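# Move three shelf items into the cart's tote

## Task

Take the plastic parts box, the round tin and the label roll from the supply shelving's third shelf (counting the lowest shelf as number one) and place them in the tote on the cart. Nothing else may go into or onto the tote, and nothing new may be left on the floor. At the end, seen from above, no item may overhang the tote's walls, and none may rest entirely higher than its rim. The tote must still sit in the cart's upper tray; the cart itself can roll. Release everything and back the hands away at the end. The robot must not fall or finish leaning.

## Robot and tools

ROBOT. A base that drives in any direction carries a 1.7 m column. A carriage rides up and down it (lift_m) and holds two six-joint arms, each ending in a five-finger hand (left arm, left hand; right arm, right hand). Arm bases sit about 0.57 m + lift_m above the floor, and carriage parts hang about 0.15 m lower. A hand point reaches up to 0.78 m from its shoulder but only about 0.4 m below the arm base. The parked arm has joints 1 to 6 at 0, 0.05, 0.05, 1.45, 0, 0. Cameras: carriage_camera (fixed, looking ahead and about 20 degrees down), left_wrist_camera and right_wrist_camera (each aimed at its hand's point).

FRAMES. Base frame, in metres: origin on the floor below the base centre, x forward, y left, z up. The left_hand and right_hand readings are hand points in this frame; the true hand often sits lower, especially at long reach or under load. The odometry frame is the base frame at the start; base_odometry counts wheel turns only (slip reads as travel), heading in rad, left positive.

move. Arguments: base, joints, speeds, min_time_s, cameras, blocking. base is one object holding exactly one key, an offset from where the base now is: translate_m (metres, forward positive, -2 to 2), strafe_m (metres, left positive, -2 to 2) or rotate_rad (radians, counter-clockwise positive, -6.3 to 6.3). joints is a single object for both arms, keyed by joint name; each value is an absolute target, not an offset. lift_m: 0 to 1 m. Per arm (left_ and right_ prefixes): joint1_rad -2.617 to 3.054 (vertical axis, 0 ahead, positive turns left); joint2_rad 0 to 3.141 (shoulder: 0 upper arm pointing back level, 1.57 upright, 3.141 forward level); joint3_rad 0 to 3.141 (elbow, 0 folded, 3.141 straight); joint4_rad -1.57 to 1.57 (wrist pitch, positive lifts fingertips); joint5_rad -1.57 to 1.57 (wrist yaw, positive swings fingertips right); joint6_rad -2.094 to 2.094 (roll, positive clockwise seen from the forearm). With joints 5 and 6 at 0 a level palm faces down. Hand keys (<side>_hand_...) use a -1 to 1 scale: little, ring, middle, index and thumb_bend, +1 straight, -1 curled; thumb_turn, +1 beside the palm, -1 opposite the fingers. force_limit (-1 to 1) sets the closing force where a finger stops, about 0 N at -1 up to 10 N at +1 (15 N for the thumb). hand_speed (-0.96 to 1) reaches full speed at +0.48; the starting values are force_limit 0 and speed -0.8. Use speed -0.94 or slower for a soft grip. A thumb turned to -1 lets the hand wrap objects about 0.035 to 0.065 m thick. A finger motor moves only when its target changes by 0.002 or more; to squeeze harder, raise force_limit and send a more-closed target. speeds caps this action only: translate_m and strafe_m 0.02 to 0.5 m/s, rotate_rad 0.05 to 1.57 rad/s, lift_m 0.08 to 0.27 m/s (default 0.25). min_time_s (0.1 to 8 s) is the shortest duration for the arm motions; values of 2 or more straighten the hand's path a little. An action cannot exceed 15 s and ends with time_out after 14 s. blocking true (default) returns when everything has settled; false returns within about half a second while motion continues. cameras lists camera names or ["all"]; [] gives none. Unknown keys invalidate the call; values outside the ranges get it refused.

OTHER TOOLS. wait(seconds 0 to 10, cameras) lets time pass and returns the state. stop(cameras) brakes all running motions; braked ones read stopped and may still press. zoom_image(camera, region [x0, y0, x1, y1] in pixels, top-left origin, at most 504 by 504) enlarges part of that camera's latest image. show_instructions displays the reference pages (five-finger hand diagrams). finished_scene(scene 1, optional) ends the run for good.

RESULTS. The move line reads done or the worst status. base_status and joint_status words: moving, done, off_target (rested short, may still push), contact_stop, time_out, stopped, not_followed (arm targets withheld, usually to avoid an arm meeting itself or the other arm), limit_stop_at_motor_heat. pictures names the cameras in image order. <side>_hand_stopped_by gives six words for little, ring, middle, index, thumb_bend, thumb_turn: moving, target, force, stalled or fault. <side>_<motor>_load_n is fingertip force in N, positive when pushed open; a lost grip shows as loads near 0. motor_effort is percent of maximum with the last action's peak in brackets; a lift effort that keeps dropping while lowering means a hand or load rests on something. on_its_own lists what the robot did unasked. MOTOR HOT warns at 75 °C; an OVER-TEMPERATURE FAULT at 100 °C drops that arm for 30 to 60 s, after which targets must be resent. If a call is refused or an uncommanded stop appears, the following move, wait and finished_scene calls in that reply are skipped.

CAUTIONS. Arms have no contact stop and keep pushing when blocked. Never let the arms strike or squeeze each other; a hard press ends the run. Keep arms parked while driving or thinking to avoid heat, and do not hold heavy loads at full stretch. The robot tips most easily with the carriage high, arms extended or loaded, when pushing or pulling, or in abrupt stops; do not reverse under a table edge. After a contact_stop, back off about 0.2 m rather than repeating the drive. The cart rolls, so slow drives can shove it. Lower items gently into the tote; do not drop them from height, knock things over or let items fall to the floor. Finish with hands open and withdrawn.

Each tool is called after "Emit:" as a command line: name --argument value for each argument, lists and objects as JSON in quotes; but a table of rows of numbers goes row by row, as --pt "numbers of a row", without its own name.

Reference images:

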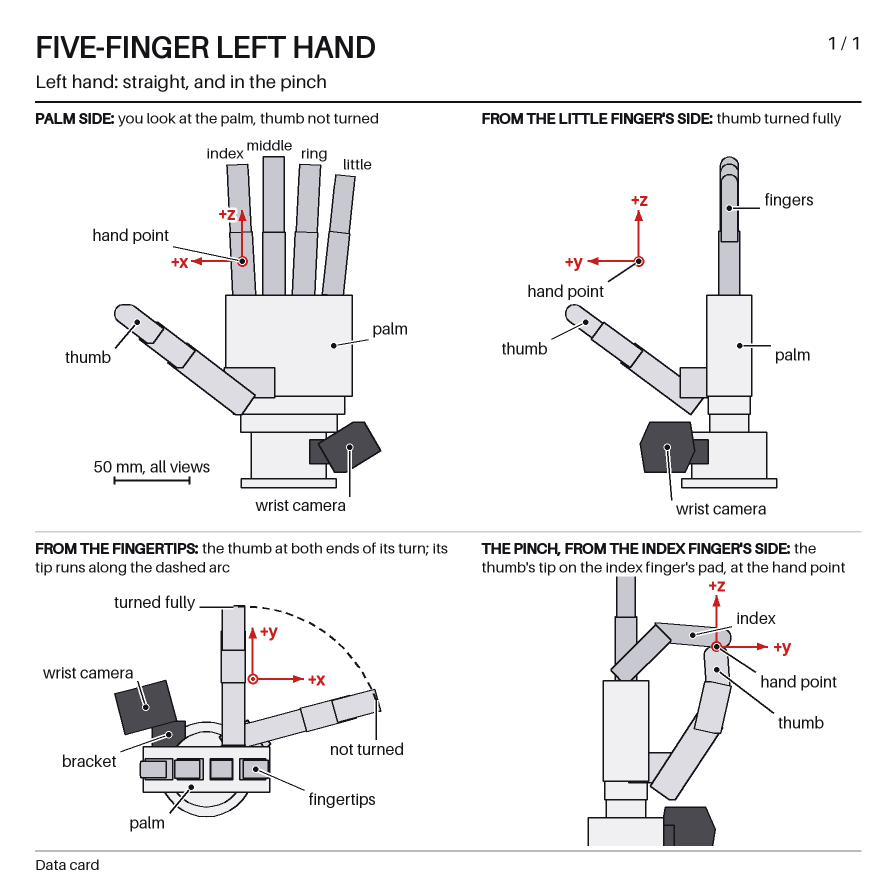

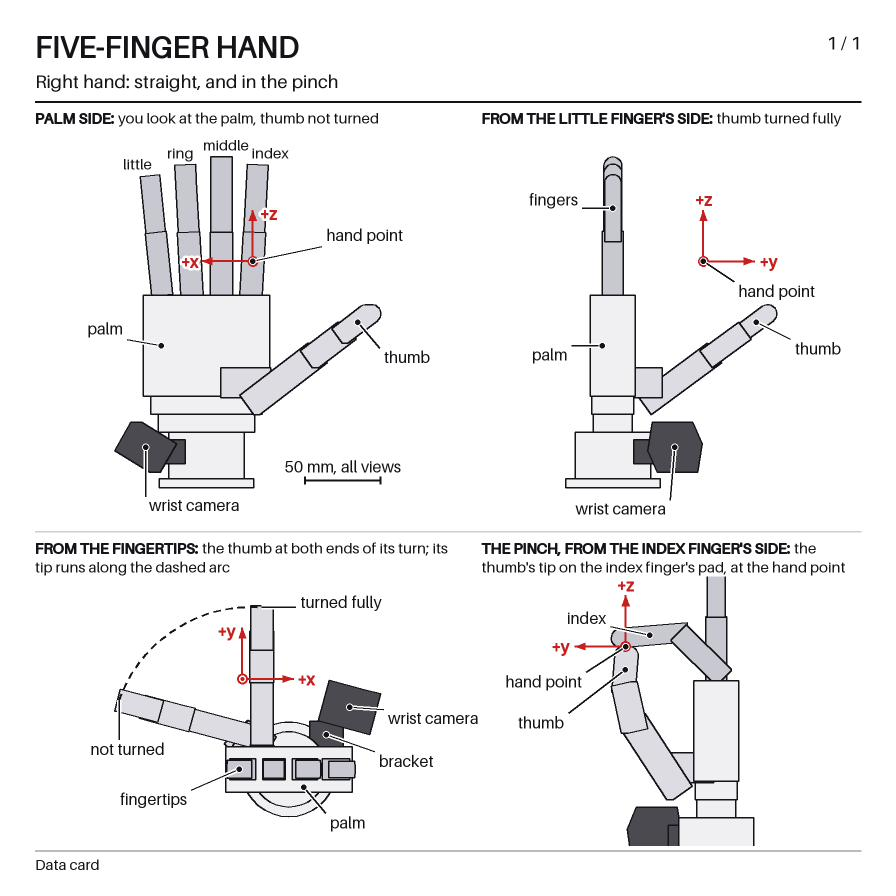

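## Session

Emit:
move

Scene clock: 0.00 s.
Joint torques (N m): no reading
base_odometry: x=+0.000 y=+0.000 heading=+0.000
base_status: not commanded
joint_positions: lift_m=+0.300 left_joint1_rad=-0.010 left_joint2_rad=+0.040 left_joint3_rad=+0.052 left_joint4_rad=+1.405 left_joint5_rad=+0.032 left_joint6_rad=-0.007 right_joint1_rad=-0.017 right_joint2_rad=+0.058 right_joint3_rad=+0.035 right_joint4_rad=+1.470 right_joint5_rad=-0.003 right_joint6_rad=+0.045 left_hand_little=+1.000 left_hand_ring=+1.000 left_hand_middle=+1.000 left_hand_index=+1.000 left_hand_thumb_turn=+1.000 left_hand_thumb_bend=+1.000 left_hand_force_limit=+0.000 left_hand_speed=-0.800 right_hand_little=+1.000 right_hand_ring=+1.000 right_hand_middle=+1.000 right_hand_index=+1.000 right_hand_thumb_turn=+1.000 right_hand_thumb_bend=+1.000 right_hand_force_limit=+0.000 right_hand_speed=-0.800
joint_status: not commanded
left_hand_stopped_by: target,target,target,target,target,target
right_hand_stopped_by: target,target,target,target,target,target
left_little_load_n: 0.0
left_ring_load_n: 0.0
left_middle_load_n: -0.5
left_index_load_n: 0.0
left_thumb_bend_load_n: 0.0
left_thumb_turn_load_n: 0.0
right_little_load_n: 0.0
right_ring_load_n: 0.0
right_middle_load_n: 0.0
right_index_load_n: -0.5
right_thumb_bend_load_n: 0.0
right_thumb_turn_load_n: 0.0
motor_effort: lift_m=+20 drive_wheels=+1
left_hand: x=+0.3183 y=+0.2799 z=+1.3070 quat_wxyz=(+0.698, -0.043, +0.066, -0.712) (m; base frame)
right_hand: x=+0.3130 y=-0.2859 z=+1.3072 quat_wxyz=(+0.716, -0.044, +0.044, -0.696) (m; base frame)
pictures: carriage_camera, left_wrist_camera, right_wrist_camera
Images, in order (width x height): carriage_camera 672x504, left_wrist_camera 672x504, right_wrist_camera 672x504.

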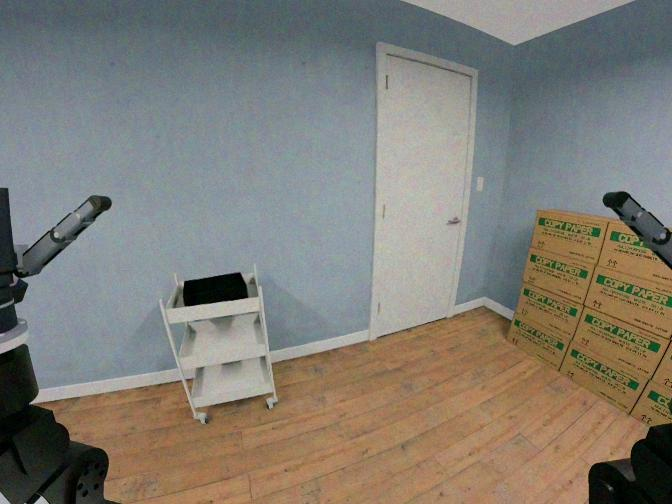

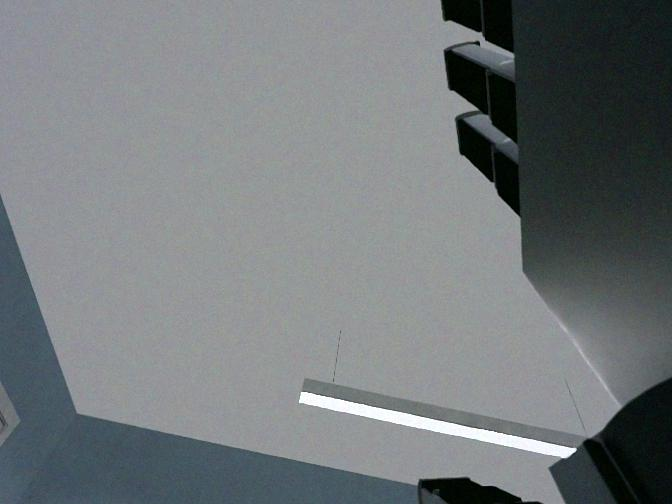

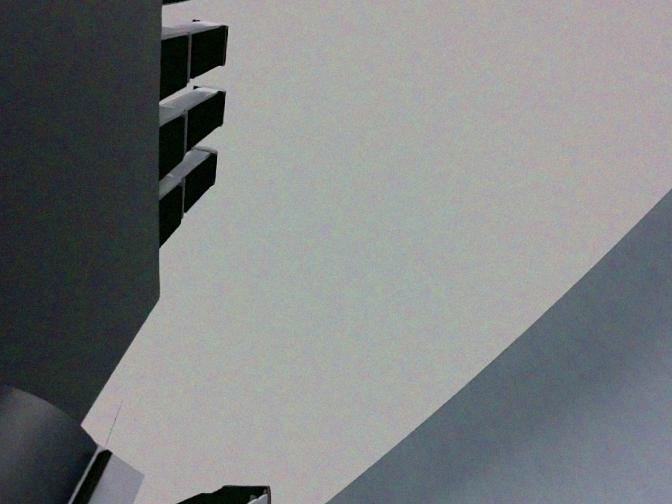

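Emit:
move --base '{"rotate_rad": 1.2}' --cameras '["carriage_camera"]'

Emit:
move --base '{"rotate_rad": 1.2}' --cameras '["carriage_camera"]'

Emit:
move --base '{"rotate_rad": 1.2}' --cameras '["carriage_camera"]'

Emit:
move --base '{"rotate_rad": 1.2}' --cameras '["carriage_camera"]'

Scene clock: 7.63 s.
Joint torques (N m): left_arm=[0.25 3.67 5.6 0.03 0.02 -0.02] | right_arm=[-0.08 3.43 6.38 -0.04 -0.08 0.09]
move: done
base_odometry: x=+0.000 y=+0.000 heading=+1.200
base_status: done
joint_positions: lift_m=+0.300 left_joint1_rad=-0.010 left_joint2_rad=+0.040 left_joint3_rad=+0.052 left_joint4_rad=+1.405 left_joint5_rad=+0.032 left_joint6_rad=-0.007 right_joint1_rad=-0.017 right_joint2_rad=+0.058 right_joint3_rad=+0.035 right_joint4_rad=+1.469 right_joint5_rad=-0.003 right_joint6_rad=+0.045 left_hand_little=+1.000 left_hand_ring=+1.000 left_hand_middle=+1.000 left_hand_index=+1.000 left_hand_thumb_turn=+1.000 left_hand_thumb_bend=+1.000 left_hand_force_limit=+0.000 left_hand_speed=-0.800 right_hand_little=+1.000 right_hand_ring=+1.000 right_hand_middle=+1.000 right_hand_index=+1.000 right_hand_thumb_turn=+1.000 right_hand_thumb_bend=+1.000 right_hand_force_limit=+0.000 right_hand_speed=-0.800
joint_status: not commanded
left_hand_stopped_by: target,target,target,target,target,target
right_hand_stopped_by: target,target,target,target,target,target
left_little_load_n: 0.0
left_ring_load_n: 0.0
left_middle_load_n: 0.0
left_index_load_n: 0.0
left_thumb_bend_load_n: 0.0
left_thumb_turn_load_n: 0.0
right_little_load_n: 0.0
right_ring_load_n: 0.0
right_middle_load_n: 0.0
right_index_load_n: 0.0
right_thumb_bend_load_n: 0.0
right_thumb_turn_load_n: 0.0
motor_effort: lift_m=+20(20) drive_wheels=+4(10)
left_hand: x=+0.3183 y=+0.2799 z=+1.3070 quat_wxyz=(+0.698, -0.043, +0.066, -0.712) (m; base frame)
right_hand: x=+0.3133 y=-0.2859 z=+1.3071 quat_wxyz=(+0.715, -0.044, +0.044, -0.696) (m; base frame)
pictures: carriage_camera
Images, in order (width x height): carriage_camera 672x504.

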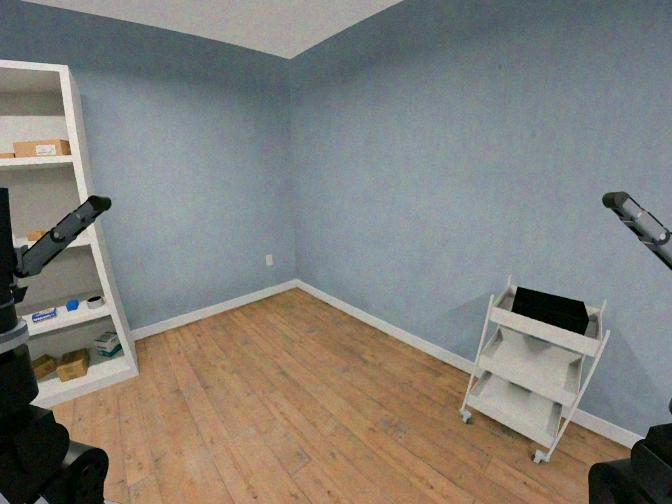

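Scene clock: 10.40 s.
Joint torques (N m): left_arm=[0.21 3.69 5.63 0.04 0.01 -0.01] | right_arm=[-0.08 3.44 6.37 -0.03 -0.08 0.1]
move: done
base_odometry: x=+0.000 y=+0.000 heading=+2.399
base_status: done
joint_positions: lift_m=+0.300 left_joint1_rad=-0.010 left_joint2_rad=+0.040 left_joint3_rad=+0.052 left_joint4_rad=+1.405 left_joint5_rad=+0.032 left_joint6_rad=-0.007 right_joint1_rad=-0.017 right_joint2_rad=+0.058 right_joint3_rad=+0.035 right_joint4_rad=+1.468 right_joint5_rad=-0.003 right_joint6_rad=+0.045 left_hand_little=+1.000 left_hand_ring=+1.000 left_hand_middle=+1.000 left_hand_index=+1.000 left_hand_thumb_turn=+1.000 left_hand_thumb_bend=+1.000 left_hand_force_limit=+0.000 left_hand_speed=-0.800 right_hand_little=+1.000 right_hand_ring=+1.000 right_hand_middle=+1.000 right_hand_index=+1.000 right_hand_thumb_turn=+1.000 right_hand_thumb_bend=+1.000 right_hand_force_limit=+0.000 right_hand_speed=-0.800
joint_status: not commanded
left_hand_stopped_by: target,target,target,target,target,target
right_hand_stopped_by: target,target,target,target,target,target
left_little_load_n: 0.0
left_ring_load_n: 0.0
left_middle_load_n: 0.0
left_index_load_n: 0.0
left_thumb_bend_load_n: 0.0
left_thumb_turn_load_n: 0.0
right_little_load_n: 0.0
right_ring_load_n: 0.0
right_middle_load_n: 0.0
right_index_load_n: 0.0
right_thumb_bend_load_n: 0.0
right_thumb_turn_load_n: 0.0
motor_effort: lift_m=+20(20) drive_wheels=+4(9)
left_hand: x=+0.3183 y=+0.2799 z=+1.3070 quat_wxyz=(+0.698, -0.043, +0.066, -0.712) (m; base frame)
right_hand: x=+0.3136 y=-0.2860 z=+1.3069 quat_wxyz=(+0.715, -0.044, +0.045, -0.696) (m; base frame)
pictures: carriage_camera
Images, in order (width x height): carriage_camera 672x504.

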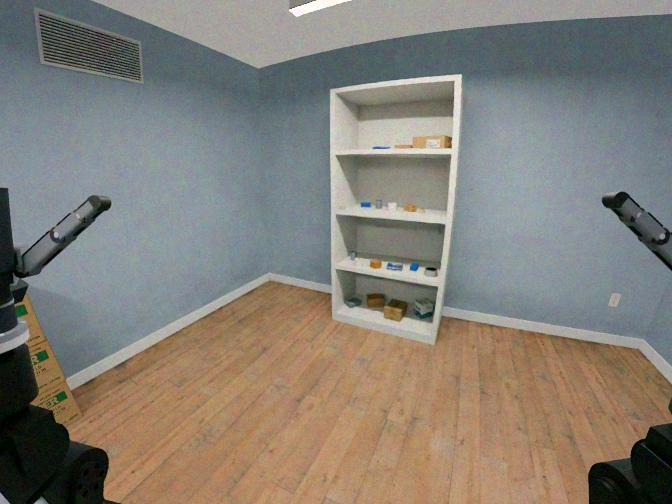

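Scene clock: 13.17 s.
Joint torques (N m): left_arm=[0.23 3.67 5.6 0.03 0.02 -0.02] | right_arm=[-0.06 3.43 6.38 -0.02 -0.08 0.09]
move: done
base_odometry: x=+0.000 y=+0.000 heading=-2.684
base_status: done
joint_positions: lift_m=+0.300 left_joint1_rad=-0.010 left_joint2_rad=+0.040 left_joint3_rad=+0.052 left_joint4_rad=+1.405 left_joint5_rad=+0.032 left_joint6_rad=-0.007 right_joint1_rad=-0.017 right_joint2_rad=+0.058 right_joint3_rad=+0.035 right_joint4_rad=+1.467 right_joint5_rad=-0.003 right_joint6_rad=+0.045 left_hand_little=+1.000 left_hand_ring=+1.000 left_hand_middle=+1.000 left_hand_index=+1.000 left_hand_thumb_turn=+1.000 left_hand_thumb_bend=+1.000 left_hand_force_limit=+0.000 left_hand_speed=-0.800 right_hand_little=+1.000 right_hand_ring=+1.000 right_hand_middle=+1.000 right_hand_index=+1.000 right_hand_thumb_turn=+1.000 right_hand_thumb_bend=+1.000 right_hand_force_limit=+0.000 right_hand_speed=-0.800
joint_status: not commanded
left_hand_stopped_by: target,target,target,target,target,target
right_hand_stopped_by: target,target,target,target,target,target
left_little_load_n: 0.0
left_ring_load_n: 0.0
left_middle_load_n: 0.0
left_index_load_n: 0.0
left_thumb_bend_load_n: 0.0
left_thumb_turn_load_n: 0.0
right_little_load_n: 0.0
right_ring_load_n: 0.0
right_middle_load_n: 0.0
right_index_load_n: 0.0
right_thumb_bend_load_n: 0.0
right_thumb_turn_load_n: 0.0
motor_effort: lift_m=+20(20) drive_wheels=+4(9)
left_hand: x=+0.3183 y=+0.2799 z=+1.3070 quat_wxyz=(+0.698, -0.043, +0.066, -0.712) (m; base frame)
right_hand: x=+0.3138 y=-0.2860 z=+1.3069 quat_wxyz=(+0.715, -0.045, +0.045, -0.696) (m; base frame)
pictures: carriage_camera
Images, in order (width x height): carriage_camera 672x504.

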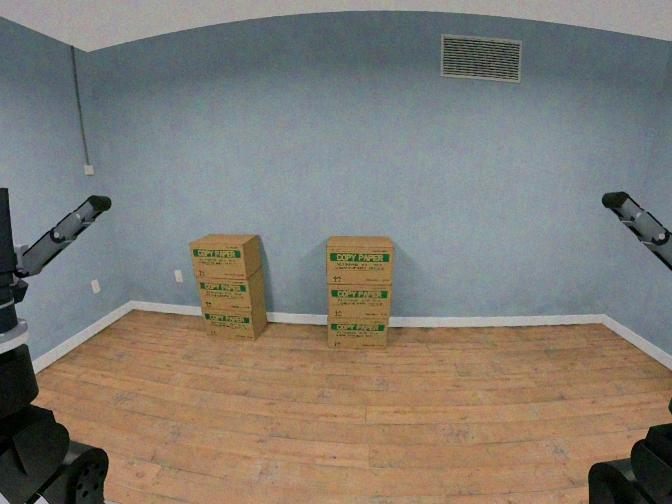

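Scene clock: 15.93 s.
Joint torques (N m): left_arm=[0.23 3.66 5.6 0.03 0.02 -0.01] | right_arm=[-0.06 3.44 6.38 -0.01 -0.08 0.09]
move: done
base_odometry: x=+0.000 y=+0.000 heading=-1.484
base_status: done
joint_positions: lift_m=+0.300 left_joint1_rad=-0.010 left_joint2_rad=+0.040 left_joint3_rad=+0.052 left_joint4_rad=+1.405 left_joint5_rad=+0.032 left_joint6_rad=-0.007 right_joint1_rad=-0.017 right_joint2_rad=+0.058 right_joint3_rad=+0.035 right_joint4_rad=+1.466 right_joint5_rad=-0.003 right_joint6_rad=+0.045 left_hand_little=+1.000 left_hand_ring=+1.000 left_hand_middle=+1.000 left_hand_index=+1.000 left_hand_thumb_turn=+1.000 left_hand_thumb_bend=+1.000 left_hand_force_limit=+0.000 left_hand_speed=-0.800 right_hand_little=+1.000 right_hand_ring=+1.000 right_hand_middle=+1.000 right_hand_index=+1.000 right_hand_thumb_turn=+1.000 right_hand_thumb_bend=+1.000 right_hand_force_limit=+0.000 right_hand_speed=-0.800
joint_status: not commanded
left_hand_stopped_by: target,target,target,target,target,target
right_hand_stopped_by: target,target,target,target,target,target
left_little_load_n: 0.0
left_ring_load_n: 0.0
left_middle_load_n: -0.5
left_index_load_n: 0.0
left_thumb_bend_load_n: 0.0
left_thumb_turn_load_n: 0.0
right_little_load_n: 0.0
right_ring_load_n: 0.0
right_middle_load_n: 0.0
right_index_load_n: 0.0
right_thumb_bend_load_n: 0.0
right_thumb_turn_load_n: 0.0
motor_effort: lift_m=+20(20) drive_wheels=+4(9)
left_hand: x=+0.3183 y=+0.2800 z=+1.3070 quat_wxyz=(+0.698, -0.043, +0.065, -0.712) (m; base frame)
right_hand: x=+0.3139 y=-0.2860 z=+1.3068 quat_wxyz=(+0.715, -0.045, +0.045, -0.696) (m; base frame)
pictures: carriage_camera
Images, in order (width x height): carriage_camera 672x504.

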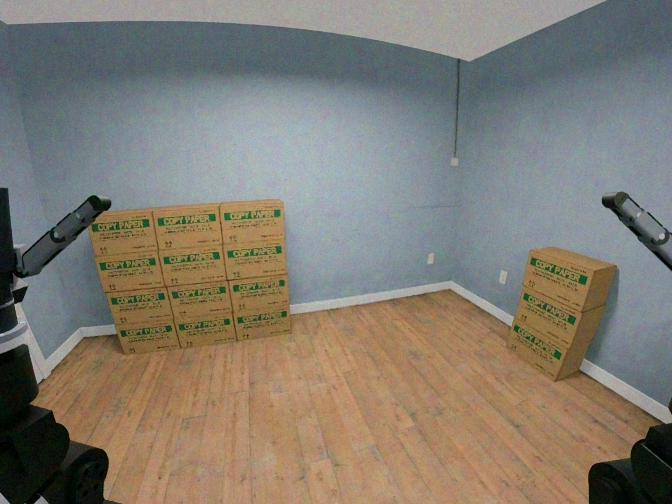

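Emit:
move --base '{"rotate_rad": -2.62}' --joints '{"lift_m": 0.35}' --cameras '["carriage_camera"]'

Emit:
zoom_image --camera "carriage_camera" --region '[250, 60, 450, 360]'

Scene clock: 38.07 s.
Joint torques (N m): left_arm=[0.24 3.66 5.61 0.03 0.01 -0.01] | right_arm=[-0.09 3.43 6.41 0.01 -0.08 0.09]
move: done
base_odometry: x=+0.000 y=+0.000 heading=+2.179
base_status: done
joint_positions: lift_m=+0.350 left_joint1_rad=-0.010 left_joint2_rad=+0.040 left_joint3_rad=+0.052 left_joint4_rad=+1.405 left_joint5_rad=+0.032 left_joint6_rad=-0.007 right_joint1_rad=-0.017 right_joint2_rad=+0.058 right_joint3_rad=+0.035 right_joint4_rad=+1.464 right_joint5_rad=-0.003 right_joint6_rad=+0.045 left_hand_little=+1.000 left_hand_ring=+1.000 left_hand_middle=+1.000 left_hand_index=+1.000 left_hand_thumb_turn=+1.000 left_hand_thumb_bend=+1.000 left_hand_force_limit=+0.000 left_hand_speed=-0.800 right_hand_little=+1.000 right_hand_ring=+1.000 right_hand_middle=+1.000 right_hand_index=+1.000 right_hand_thumb_turn=+1.000 right_hand_thumb_bend=+1.000 right_hand_force_limit=+0.000 right_hand_speed=-0.800
joint_status: all done
left_hand_stopped_by: target,target,target,target,target,target
right_hand_stopped_by: target,target,target,target,target,target
left_little_load_n: 0.0
left_ring_load_n: 0.0
left_middle_load_n: 0.0
left_index_load_n: 0.0
left_thumb_bend_load_n: 0.0
left_thumb_turn_load_n: 0.0
right_little_load_n: 0.0
right_ring_load_n: 0.0
right_middle_load_n: 0.0
right_index_load_n: 0.0
right_thumb_bend_load_n: 0.0
right_thumb_turn_load_n: 0.0
motor_effort: lift_m=+20(25) drive_wheels=+4(13)
left_hand: x=+0.3184 y=+0.2800 z=+1.3570 quat_wxyz=(+0.698, -0.043, +0.066, -0.712) (m; base frame)
right_hand: x=+0.3143 y=-0.2860 z=+1.3567 quat_wxyz=(+0.715, -0.045, +0.046, -0.696) (m; base frame)
pictures: carriage_camera
Images, in order (width x height): carriage_camera 672x504.

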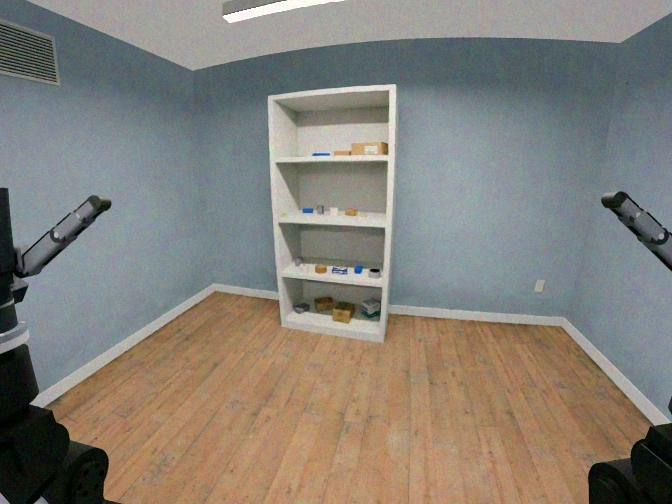

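Scaled by 1.680 from the camera's 672x504 image, which has a finer 960x720 frame.

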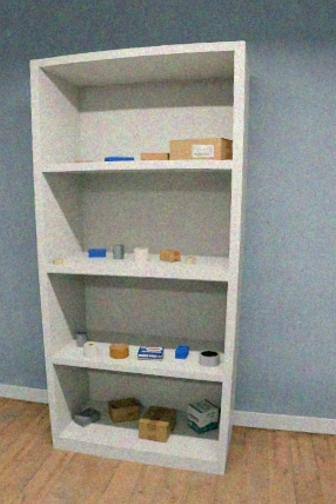

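Emit:
move --base '{"translate_m": 0.9}' --cameras '["carriage_camera"]'

Emit:
zoom_image --camera "carriage_camera" --region '[160, 100, 460, 400]'

Scene clock: 46.43 s.
Joint torques (N m): left_arm=[0.27 3.69 5.59 0.01 0.02 -0.02] | right_arm=[-0.08 3.45 6.39 -0.03 -0.09 0.1]
move: done
base_odometry: x=-0.514 y=+0.739 heading=+2.179
base_status: done
joint_positions: lift_m=+0.350 left_joint1_rad=-0.010 left_joint2_rad=+0.040 left_joint3_rad=+0.052 left_joint4_rad=+1.406 left_joint5_rad=+0.032 left_joint6_rad=-0.007 right_joint1_rad=-0.017 right_joint2_rad=+0.058 right_joint3_rad=+0.035 right_joint4_rad=+1.466 right_joint5_rad=-0.003 right_joint6_rad=+0.045 left_hand_little=+1.000 left_hand_ring=+1.000 left_hand_middle=+1.000 left_hand_index=+1.000 left_hand_thumb_turn=+1.000 left_hand_thumb_bend=+1.000 left_hand_force_limit=+0.000 left_hand_speed=-0.800 right_hand_little=+1.000 right_hand_ring=+1.000 right_hand_middle=+1.000 right_hand_index=+1.000 right_hand_thumb_turn=+1.000 right_hand_thumb_bend=+1.000 right_hand_force_limit=+0.000 right_hand_speed=-0.800
joint_status: not commanded
left_hand_stopped_by: target,target,target,target,target,target
right_hand_stopped_by: target,target,target,target,target,target
left_little_load_n: 0.0
left_ring_load_n: 0.0
left_middle_load_n: 0.0
left_index_load_n: 0.0
left_thumb_bend_load_n: 0.0
left_thumb_turn_load_n: 0.0
right_little_load_n: 0.0
right_ring_load_n: 0.0
right_middle_load_n: 0.0
right_index_load_n: 0.0
right_thumb_bend_load_n: 0.0
right_thumb_turn_load_n: 0.0
motor_effort: lift_m=+20(20) drive_wheels=-3(15)
left_hand: x=+0.3182 y=+0.2800 z=+1.3571 quat_wxyz=(+0.698, -0.043, +0.065, -0.712) (m; base frame)
right_hand: x=+0.3140 y=-0.2860 z=+1.3568 quat_wxyz=(+0.715, -0.045, +0.046, -0.696) (m; base frame)
pictures: carriage_camera
Images, in order (width x height): carriage_camera 672x504.

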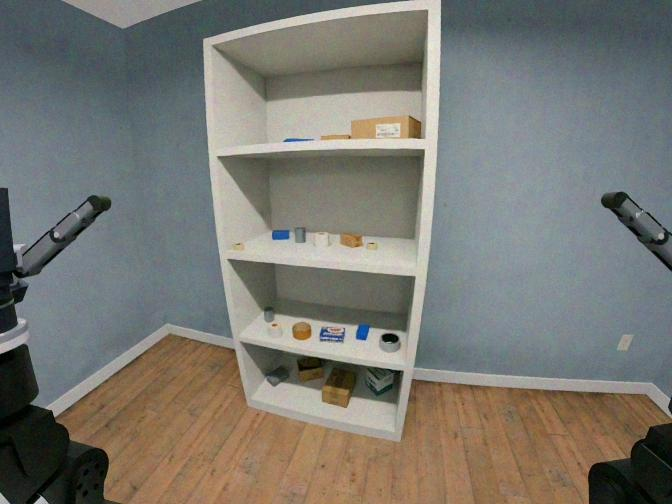

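Scaled by 1.680 from the camera's 672x504 image, which has a finer 960x720 frame.

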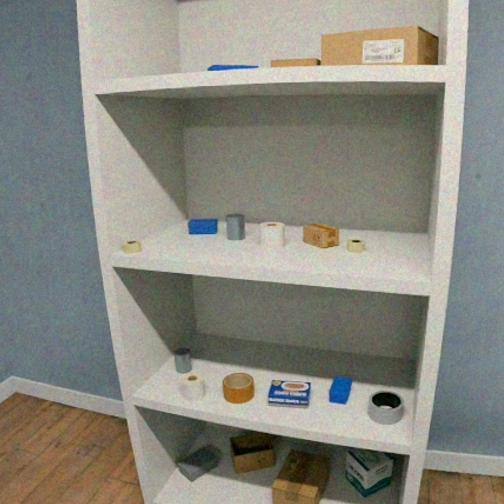

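Emit:
move --base '{"rotate_rad": -0.245}'

Emit:
move --base '{"strafe_m": 0.35}' --cameras '["carriage_camera"]'

Emit:
zoom_image --camera "carriage_camera" --region '[180, 100, 480, 400]'

Scene clock: 85.83 s.
Joint torques (N m): left_arm=[0.24 3.67 5.61 0.03 0.02 -0.01] | right_arm=[-0.06 3.43 6.39 0 -0.08 0.1]
move: done
base_odometry: x=-0.514 y=+0.739 heading=+1.934
base_status: done
joint_positions: lift_m=+0.350 left_joint1_rad=-0.010 left_joint2_rad=+0.040 left_joint3_rad=+0.052 left_joint4_rad=+1.406 left_joint5_rad=+0.032 left_joint6_rad=-0.007 right_joint1_rad=-0.017 right_joint2_rad=+0.058 right_joint3_rad=+0.035 right_joint4_rad=+1.466 right_joint5_rad=-0.003 right_joint6_rad=+0.045 left_hand_little=+1.000 left_hand_ring=+1.000 left_hand_middle=+1.000 left_hand_index=+1.000 left_hand_thumb_turn=+1.000 left_hand_thumb_bend=+1.000 left_hand_force_limit=+0.000 left_hand_speed=-0.800 right_hand_little=+1.000 right_hand_ring=+1.000 right_hand_middle=+1.000 right_hand_index=+1.000 right_hand_thumb_turn=+1.000 right_hand_thumb_bend=+1.000 right_hand_force_limit=+0.000 right_hand_speed=-0.800
joint_status: not commanded
left_hand_stopped_by: target,target,target,target,target,target
right_hand_stopped_by: target,target,target,target,target,target
left_little_load_n: 0.0
left_ring_load_n: 0.0
left_middle_load_n: 0.0
left_index_load_n: 0.0
left_thumb_bend_load_n: 0.0
left_thumb_turn_load_n: 0.0
right_little_load_n: 0.0
right_ring_load_n: 0.0
right_middle_load_n: 0.0
right_index_load_n: 0.0
right_thumb_bend_load_n: 0.0
right_thumb_turn_load_n: 0.0
motor_effort: lift_m=+20(20) drive_wheels=+6(7)
left_hand: x=+0.3182 y=+0.2800 z=+1.3571 quat_wxyz=(+0.698, -0.043, +0.065, -0.712) (m; base frame)
right_hand: x=+0.3140 y=-0.2860 z=+1.3568 quat_wxyz=(+0.715, -0.045, +0.045, -0.696) (m; base frame)
pictures: none

Scene clock: 88.57 s.
Joint torques (N m): left_arm=[0.27 3.67 5.57 0.03 0.02 -0.01] | right_arm=[0.02 3.44 6.38 -0.01 -0.07 0.09]
move: done
base_odometry: x=-0.841 y=+0.615 heading=+1.934
base_status: done
joint_positions: lift_m=+0.350 left_joint1_rad=-0.010 left_joint2_rad=+0.040 left_joint3_rad=+0.052 left_joint4_rad=+1.406 left_joint5_rad=+0.032 left_joint6_rad=-0.007 right_joint1_rad=-0.018 right_joint2_rad=+0.058 right_joint3_rad=+0.035 right_joint4_rad=+1.466 right_joint5_rad=-0.004 right_joint6_rad=+0.045 left_hand_little=+1.000 left_hand_ring=+1.000 left_hand_middle=+1.000 left_hand_index=+1.000 left_hand_thumb_turn=+1.000 left_hand_thumb_bend=+1.000 left_hand_force_limit=+0.000 left_hand_speed=-0.800 right_hand_little=+1.000 right_hand_ring=+1.000 right_hand_middle=+1.000 right_hand_index=+1.000 right_hand_thumb_turn=+1.000 right_hand_thumb_bend=+1.000 right_hand_force_limit=+0.000 right_hand_speed=-0.800
joint_status: not commanded
left_hand_stopped_by: target,target,target,target,target,target
right_hand_stopped_by: target,target,target,target,target,target
left_little_load_n: 0.0
left_ring_load_n: 0.0
left_middle_load_n: 0.0
left_index_load_n: 0.0
left_thumb_bend_load_n: 0.0
left_thumb_turn_load_n: 0.0
right_little_load_n: 0.0
right_ring_load_n: 0.0
right_middle_load_n: 0.0
right_index_load_n: 0.0
right_thumb_bend_load_n: 0.0
right_thumb_turn_load_n: 0.0
motor_effort: lift_m=+20(20) drive_wheels=-2(14)
left_hand: x=+0.3182 y=+0.2800 z=+1.3571 quat_wxyz=(+0.698, -0.043, +0.065, -0.712) (m; base frame)
right_hand: x=+0.3140 y=-0.2858 z=+1.3568 quat_wxyz=(+0.715, -0.045, +0.045, -0.696) (m; base frame)
pictures: carriage_camera
Images, in order (width x height): carriage_camera 672x504.

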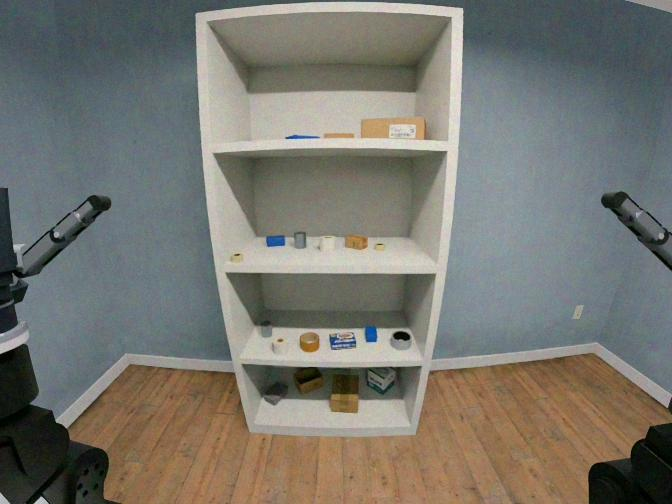

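Scaled by 1.680 from the camera's 672x504 image, which has a finer 960x720 frame.

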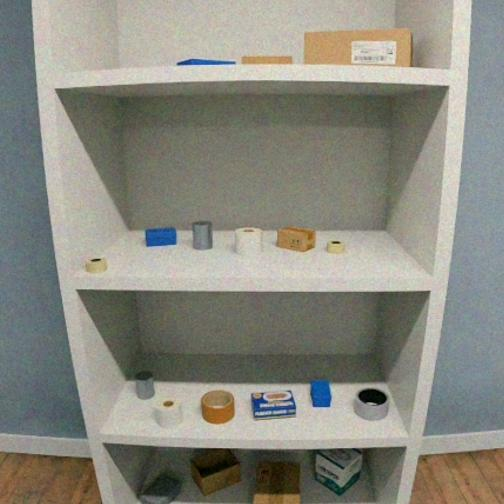

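Emit:
move --joints '{"left_joint1_rad": 0, "left_joint2_rad": 1.0, "left_joint3_rad": 1.0, "left_joint4_rad": 0, "left_joint5_rad": 0, "left_joint6_rad": 1.57, "left_hand_thumb_turn": -1, "left_hand_speed": 0, "lift_m": 0.4}' --cameras '["all"]'

Scene clock: 126.37 s.
Joint torques (N m): left_arm=[0.87 -2.04 10.37 2.05 -0.08 0.11] | right_arm=[-0.05 3.43 6.38 -0.01 -0.07 0.09]
move: done
base_odometry: x=-0.841 y=+0.615 heading=+1.934
base_status: not commanded
joint_positions: lift_m=+0.400 left_joint1_rad=-0.007 left_joint2_rad=+0.996 left_joint3_rad=+0.970 left_joint4_rad=+0.020 left_joint5_rad=+0.011 left_joint6_rad=+1.561 right_joint1_rad=-0.018 right_joint2_rad=+0.058 right_joint3_rad=+0.035 right_joint4_rad=+1.466 right_joint5_rad=-0.004 right_joint6_rad=+0.045 left_hand_little=+1.000 left_hand_ring=+1.000 left_hand_middle=+1.000 left_hand_index=+1.000 left_hand_thumb_turn=-1.000 left_hand_thumb_bend=+1.000 left_hand_force_limit=+0.000 left_hand_speed=+0.000 right_hand_little=+1.000 right_hand_ring=+1.000 right_hand_middle=+1.000 right_hand_index=+1.000 right_hand_thumb_turn=+1.000 right_hand_thumb_bend=+1.000 right_hand_force_limit=+0.000 right_hand_speed=-0.800
joint_status: all done
left_hand_stopped_by: target,target,target,target,target,target
right_hand_stopped_by: target,target,target,target,target,target
left_little_load_n: 0.0
left_ring_load_n: 0.0
left_middle_load_n: 0.0
left_index_load_n: 0.0
left_thumb_bend_load_n: 0.0
left_thumb_turn_load_n: 0.0
right_little_load_n: 0.0
right_ring_load_n: 0.0
right_middle_load_n: 0.0
right_index_load_n: 0.0
right_thumb_bend_load_n: 0.0
right_thumb_turn_load_n: 0.0
motor_effort: lift_m=+20(25) drive_wheels=-2(2)
left_hand: x=+0.6103 y=+0.3734 z=+1.3207 quat_wxyz=(+0.705, +0.003, +0.709, -0.010) (m; base frame)
right_hand: x=+0.3140 y=-0.2858 z=+1.4068 quat_wxyz=(+0.715, -0.045, +0.045, -0.696) (m; base frame)
pictures: carriage_camera, left_wrist_camera, right_wrist_camera
Images, in order (width x height): carriage_camera 672x504, left_wrist_camera 672x504, right_wrist_camera 672x504.

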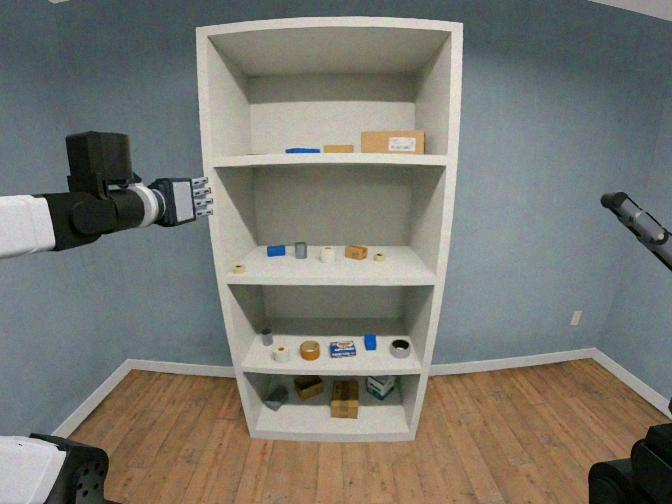

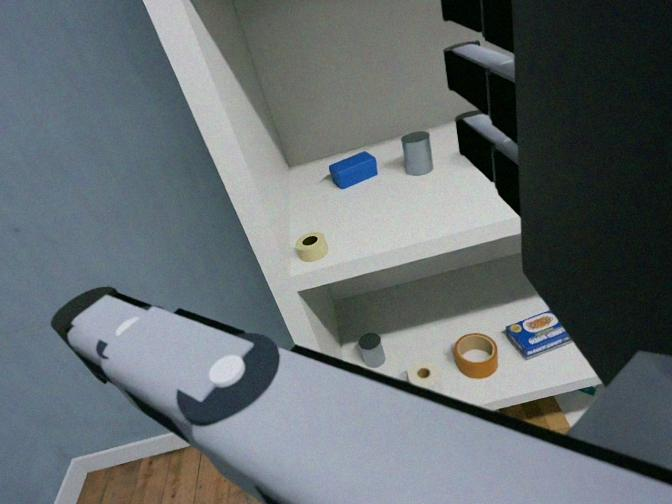

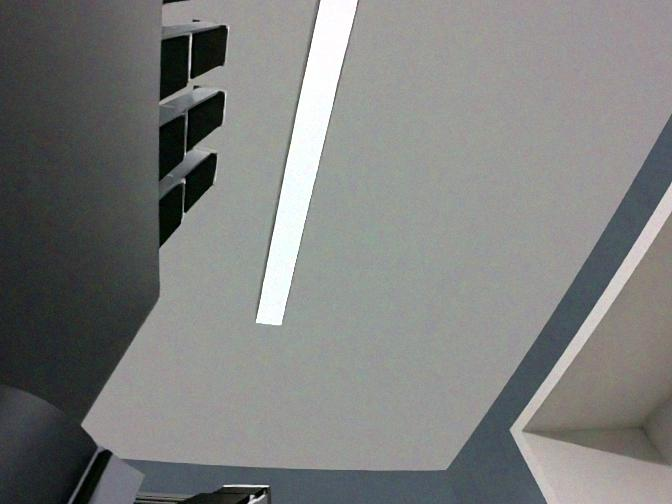

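Emit:
move --joints '{"left_joint1_rad": 0, "left_joint2_rad": 1.3, "left_joint3_rad": 0.9, "left_joint4_rad": 0.4, "left_joint5_rad": 0, "left_joint6_rad": 1.57, "lift_m": 0.16}' --cameras '["all"]'

Emit:
zoom_image --camera "carriage_camera" --region '[210, 130, 450, 280]'

Scene clock: 160.40 s.
Joint torques (N m): left_arm=[0.85 -4.9 6.71 2.29 -0.07 0.1] | right_arm=[-0.03 3.43 6.38 -0.01 -0.07 0.09]
move: done
base_odometry: x=-0.841 y=+0.615 heading=+1.934
base_status: not commanded
joint_positions: lift_m=+0.160 left_joint1_rad=-0.007 left_joint2_rad=+1.300 left_joint3_rad=+0.911 left_joint4_rad=+0.393 left_joint5_rad=+0.010 left_joint6_rad=+1.563 right_joint1_rad=-0.018 right_joint2_rad=+0.058 right_joint3_rad=+0.035 right_joint4_rad=+1.466 right_joint5_rad=-0.004 right_joint6_rad=+0.045 left_hand_little=+1.000 left_hand_ring=+1.000 left_hand_middle=+1.000 left_hand_index=+1.000 left_hand_thumb_turn=-1.000 left_hand_thumb_bend=+1.000 left_hand_force_limit=+0.000 left_hand_speed=+0.000 right_hand_little=+1.000 right_hand_ring=+1.000 right_hand_middle=+1.000 right_hand_index=+1.000 right_hand_thumb_turn=+1.000 right_hand_thumb_bend=+1.000 right_hand_force_limit=+0.000 right_hand_speed=-0.800
joint_status: all done
left_hand_stopped_by: target,target,target,target,target,target
right_hand_stopped_by: target,target,target,target,target,target
left_little_load_n: 0.0
left_ring_load_n: 0.0
left_middle_load_n: 0.0
left_index_load_n: 0.0
left_thumb_bend_load_n: -0.5
left_thumb_turn_load_n: 0.0
right_little_load_n: 0.0
right_ring_load_n: 0.0
right_middle_load_n: 0.0
right_index_load_n: 0.5
right_thumb_bend_load_n: 0.0
right_thumb_turn_load_n: 0.0
motor_effort: lift_m=+20(21) drive_wheels=-2(2)
left_hand: x=+0.6863 y=+0.3731 z=+1.0252 quat_wxyz=(+0.708, +0.003, +0.706, -0.009) (m; base frame)
right_hand: x=+0.3140 y=-0.2858 z=+1.1668 quat_wxyz=(+0.715, -0.045, +0.045, -0.696) (m; base frame)
pictures: carriage_camera, left_wrist_camera, right_wrist_camera
Images, in order (width x height): carriage_camera 672x504, left_wrist_camera 672x504, right_wrist_camera 672x504.

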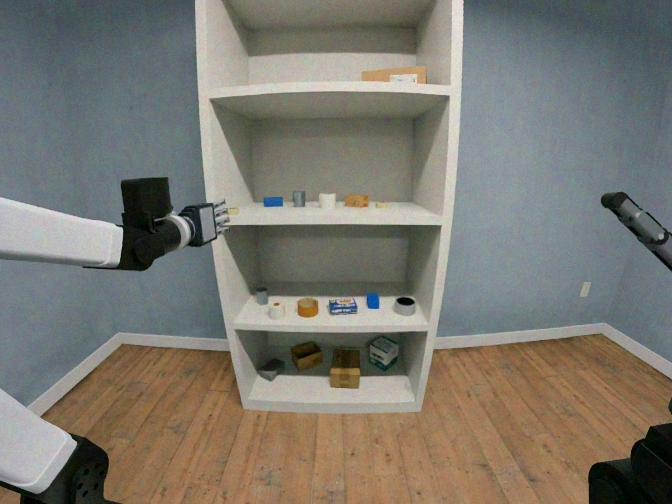

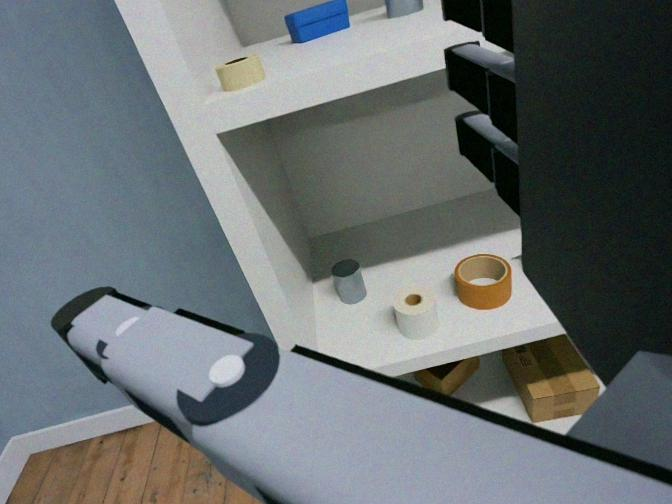

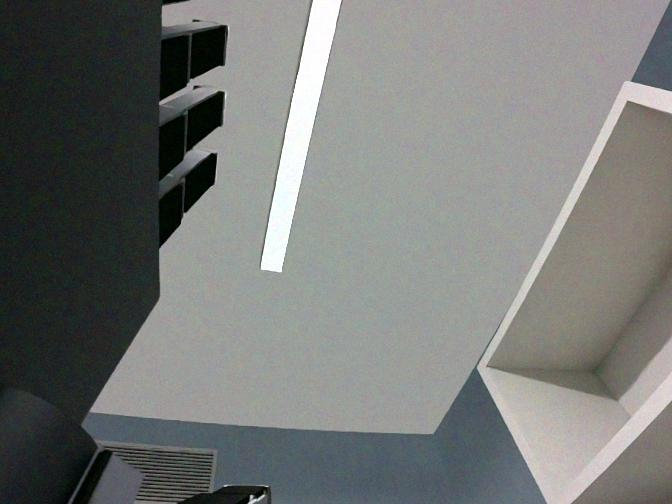

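Scaled by 2.100 from the camera's 672x504 image, which has a finer 960x720 frame.

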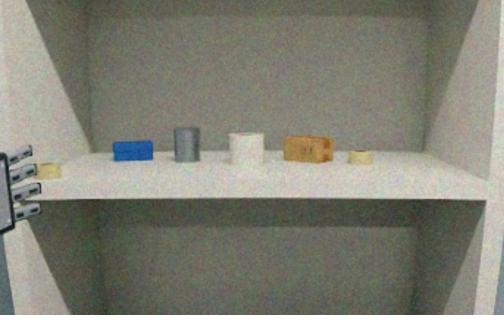

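Emit:
zoom_image --camera "left_wrist_camera" --region '[200, 0, 450, 100]'

Scaled by 2.016 from the camera's 672x504 image, which has a finer 960x720 frame.

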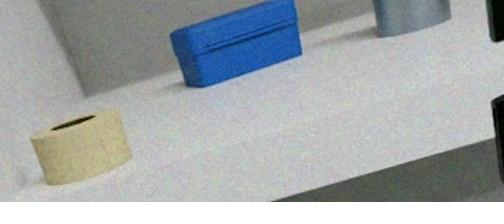

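Emit:
move --joints '{"left_joint1_rad": 0, "left_joint2_rad": 1.6, "left_joint3_rad": 1.45, "left_joint4_rad": -0.55, "left_joint5_rad": 0, "left_joint6_rad": 0, "lift_m": 0.30}'

Emit:
move --base '{"translate_m": 0.3}' --speeds '{"translate_m": 0.25}' --cameras '["carriage_camera", "left_wrist_camera"]'

Emit:
zoom_image --camera "carriage_camera" --region '[150, 130, 450, 330]'

Scene clock: 231.30 s.
Joint torques (N m): left_arm=[0.85 -6.53 10.59 1.65 -0.07 -0.13] | right_arm=[-0.05 3.43 6.39 0 -0.07 0.09]
move: done
base_odometry: x=-0.841 y=+0.615 heading=+1.934
base_status: not commanded
joint_positions: lift_m=+0.300 left_joint1_rad=-0.007 left_joint2_rad=+1.592 left_joint3_rad=+1.416 left_joint4_rad=-0.532 left_joint5_rad=+0.010 left_joint6_rad=+0.009 right_joint1_rad=-0.018 right_joint2_rad=+0.058 right_joint3_rad=+0.035 right_joint4_rad=+1.466 right_joint5_rad=-0.004 right_joint6_rad=+0.045 left_hand_little=+1.000 left_hand_ring=+1.000 left_hand_middle=+1.000 left_hand_index=+1.000 left_hand_thumb_turn=-1.000 left_hand_thumb_bend=+1.000 left_hand_force_limit=+0.000 left_hand_speed=+0.000 right_hand_little=+1.000 right_hand_ring=+1.000 right_hand_middle=+1.000 right_hand_index=+1.000 right_hand_thumb_turn=+1.000 right_hand_thumb_bend=+1.000 right_hand_force_limit=+0.000 right_hand_speed=-0.800
joint_status: all done
left_hand_stopped_by: target,target,target,target,target,target
right_hand_stopped_by: target,target,target,target,target,target
left_little_load_n: 0.0
left_ring_load_n: 0.0
left_middle_load_n: 0.0
left_index_load_n: 0.0
left_thumb_bend_load_n: 0.0
left_thumb_turn_load_n: 0.0
right_little_load_n: 0.0
right_ring_load_n: 0.0
right_middle_load_n: 0.0
right_index_load_n: 0.0
right_thumb_bend_load_n: 0.0
right_thumb_turn_load_n: 0.0
motor_effort: lift_m=+20(25) drive_wheels=-2(2)
left_hand: x=+0.6596 y=+0.2831 z=+1.0388 quat_wxyz=(+0.293, -0.636, +0.649, -0.299) (m; base frame)
right_hand: x=+0.3140 y=-0.2858 z=+1.3068 quat_wxyz=(+0.715, -0.045, +0.045, -0.696) (m; base frame)
pictures: none

Scene clock: 233.80 s.
Joint torques (N m): left_arm=[0.87 -6.56 10.04 1.65 -0.07 -0.1] | right_arm=[-0.05 3.41 6.37 -0.02 -0.07 0.1]
move: done
base_odometry: x=-0.948 y=+0.895 heading=+1.934
base_status: done
joint_positions: lift_m=+0.300 left_joint1_rad=-0.007 left_joint2_rad=+1.593 left_joint3_rad=+1.422 left_joint4_rad=-0.535 left_joint5_rad=+0.010 left_joint6_rad=+0.008 right_joint1_rad=-0.018 right_joint2_rad=+0.058 right_joint3_rad=+0.035 right_joint4_rad=+1.467 right_joint5_rad=-0.004 right_joint6_rad=+0.045 left_hand_little=+1.000 left_hand_ring=+1.000 left_hand_middle=+1.000 left_hand_index=+1.000 left_hand_thumb_turn=-1.000 left_hand_thumb_bend=+1.000 left_hand_force_limit=+0.000 left_hand_speed=+0.000 right_hand_little=+1.000 right_hand_ring=+1.000 right_hand_middle=+1.000 right_hand_index=+1.000 right_hand_thumb_turn=+1.000 right_hand_thumb_bend=+1.000 right_hand_force_limit=+0.000 right_hand_speed=-0.800
joint_status: not commanded
left_hand_stopped_by: target,target,target,target,target,target
right_hand_stopped_by: target,target,target,target,target,target
left_little_load_n: 0.0
left_ring_load_n: 0.0
left_middle_load_n: 0.0
left_index_load_n: 0.0
left_thumb_bend_load_n: 0.0
left_thumb_turn_load_n: 0.0
right_little_load_n: 0.0
right_ring_load_n: 0.0
right_middle_load_n: 0.0
right_index_load_n: 0.0
right_thumb_bend_load_n: 0.0
right_thumb_turn_load_n: 0.0
motor_effort: lift_m=+20(20) drive_wheels=-2(10)
left_hand: x=+0.6600 y=+0.2830 z=+1.0402 quat_wxyz=(+0.293, -0.636, +0.648, -0.299) (m; base frame)
right_hand: x=+0.3138 y=-0.2858 z=+1.3069 quat_wxyz=(+0.715, -0.045, +0.045, -0.696) (m; base frame)
pictures: carriage_camera, left_wrist_camera
Images, in order (width x height): carriage_camera 672x504, left_wrist_camera 672x504.

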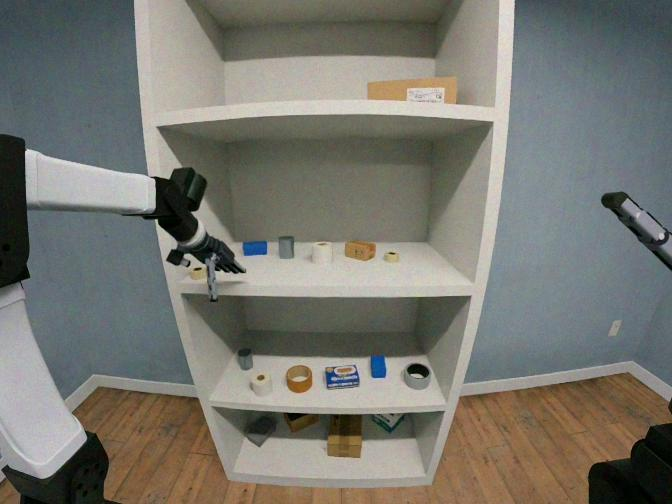

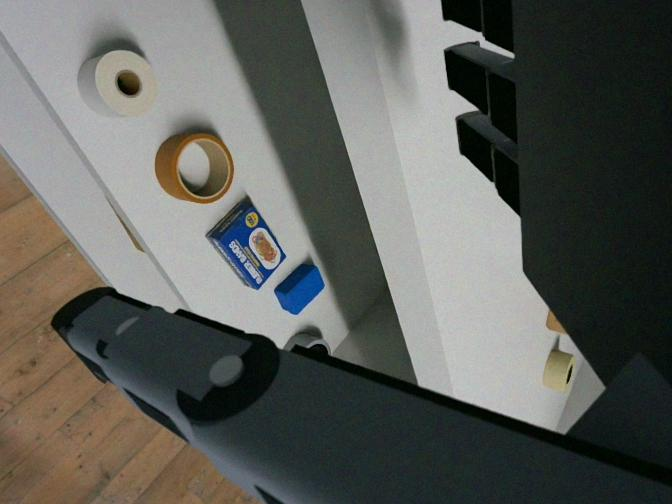

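Scaled by 1.680 from the camera's 672x504 image, which has a finer 960x720 frame.

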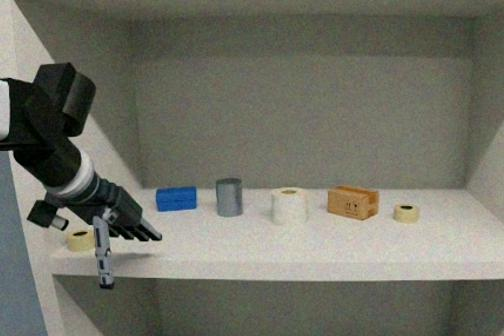

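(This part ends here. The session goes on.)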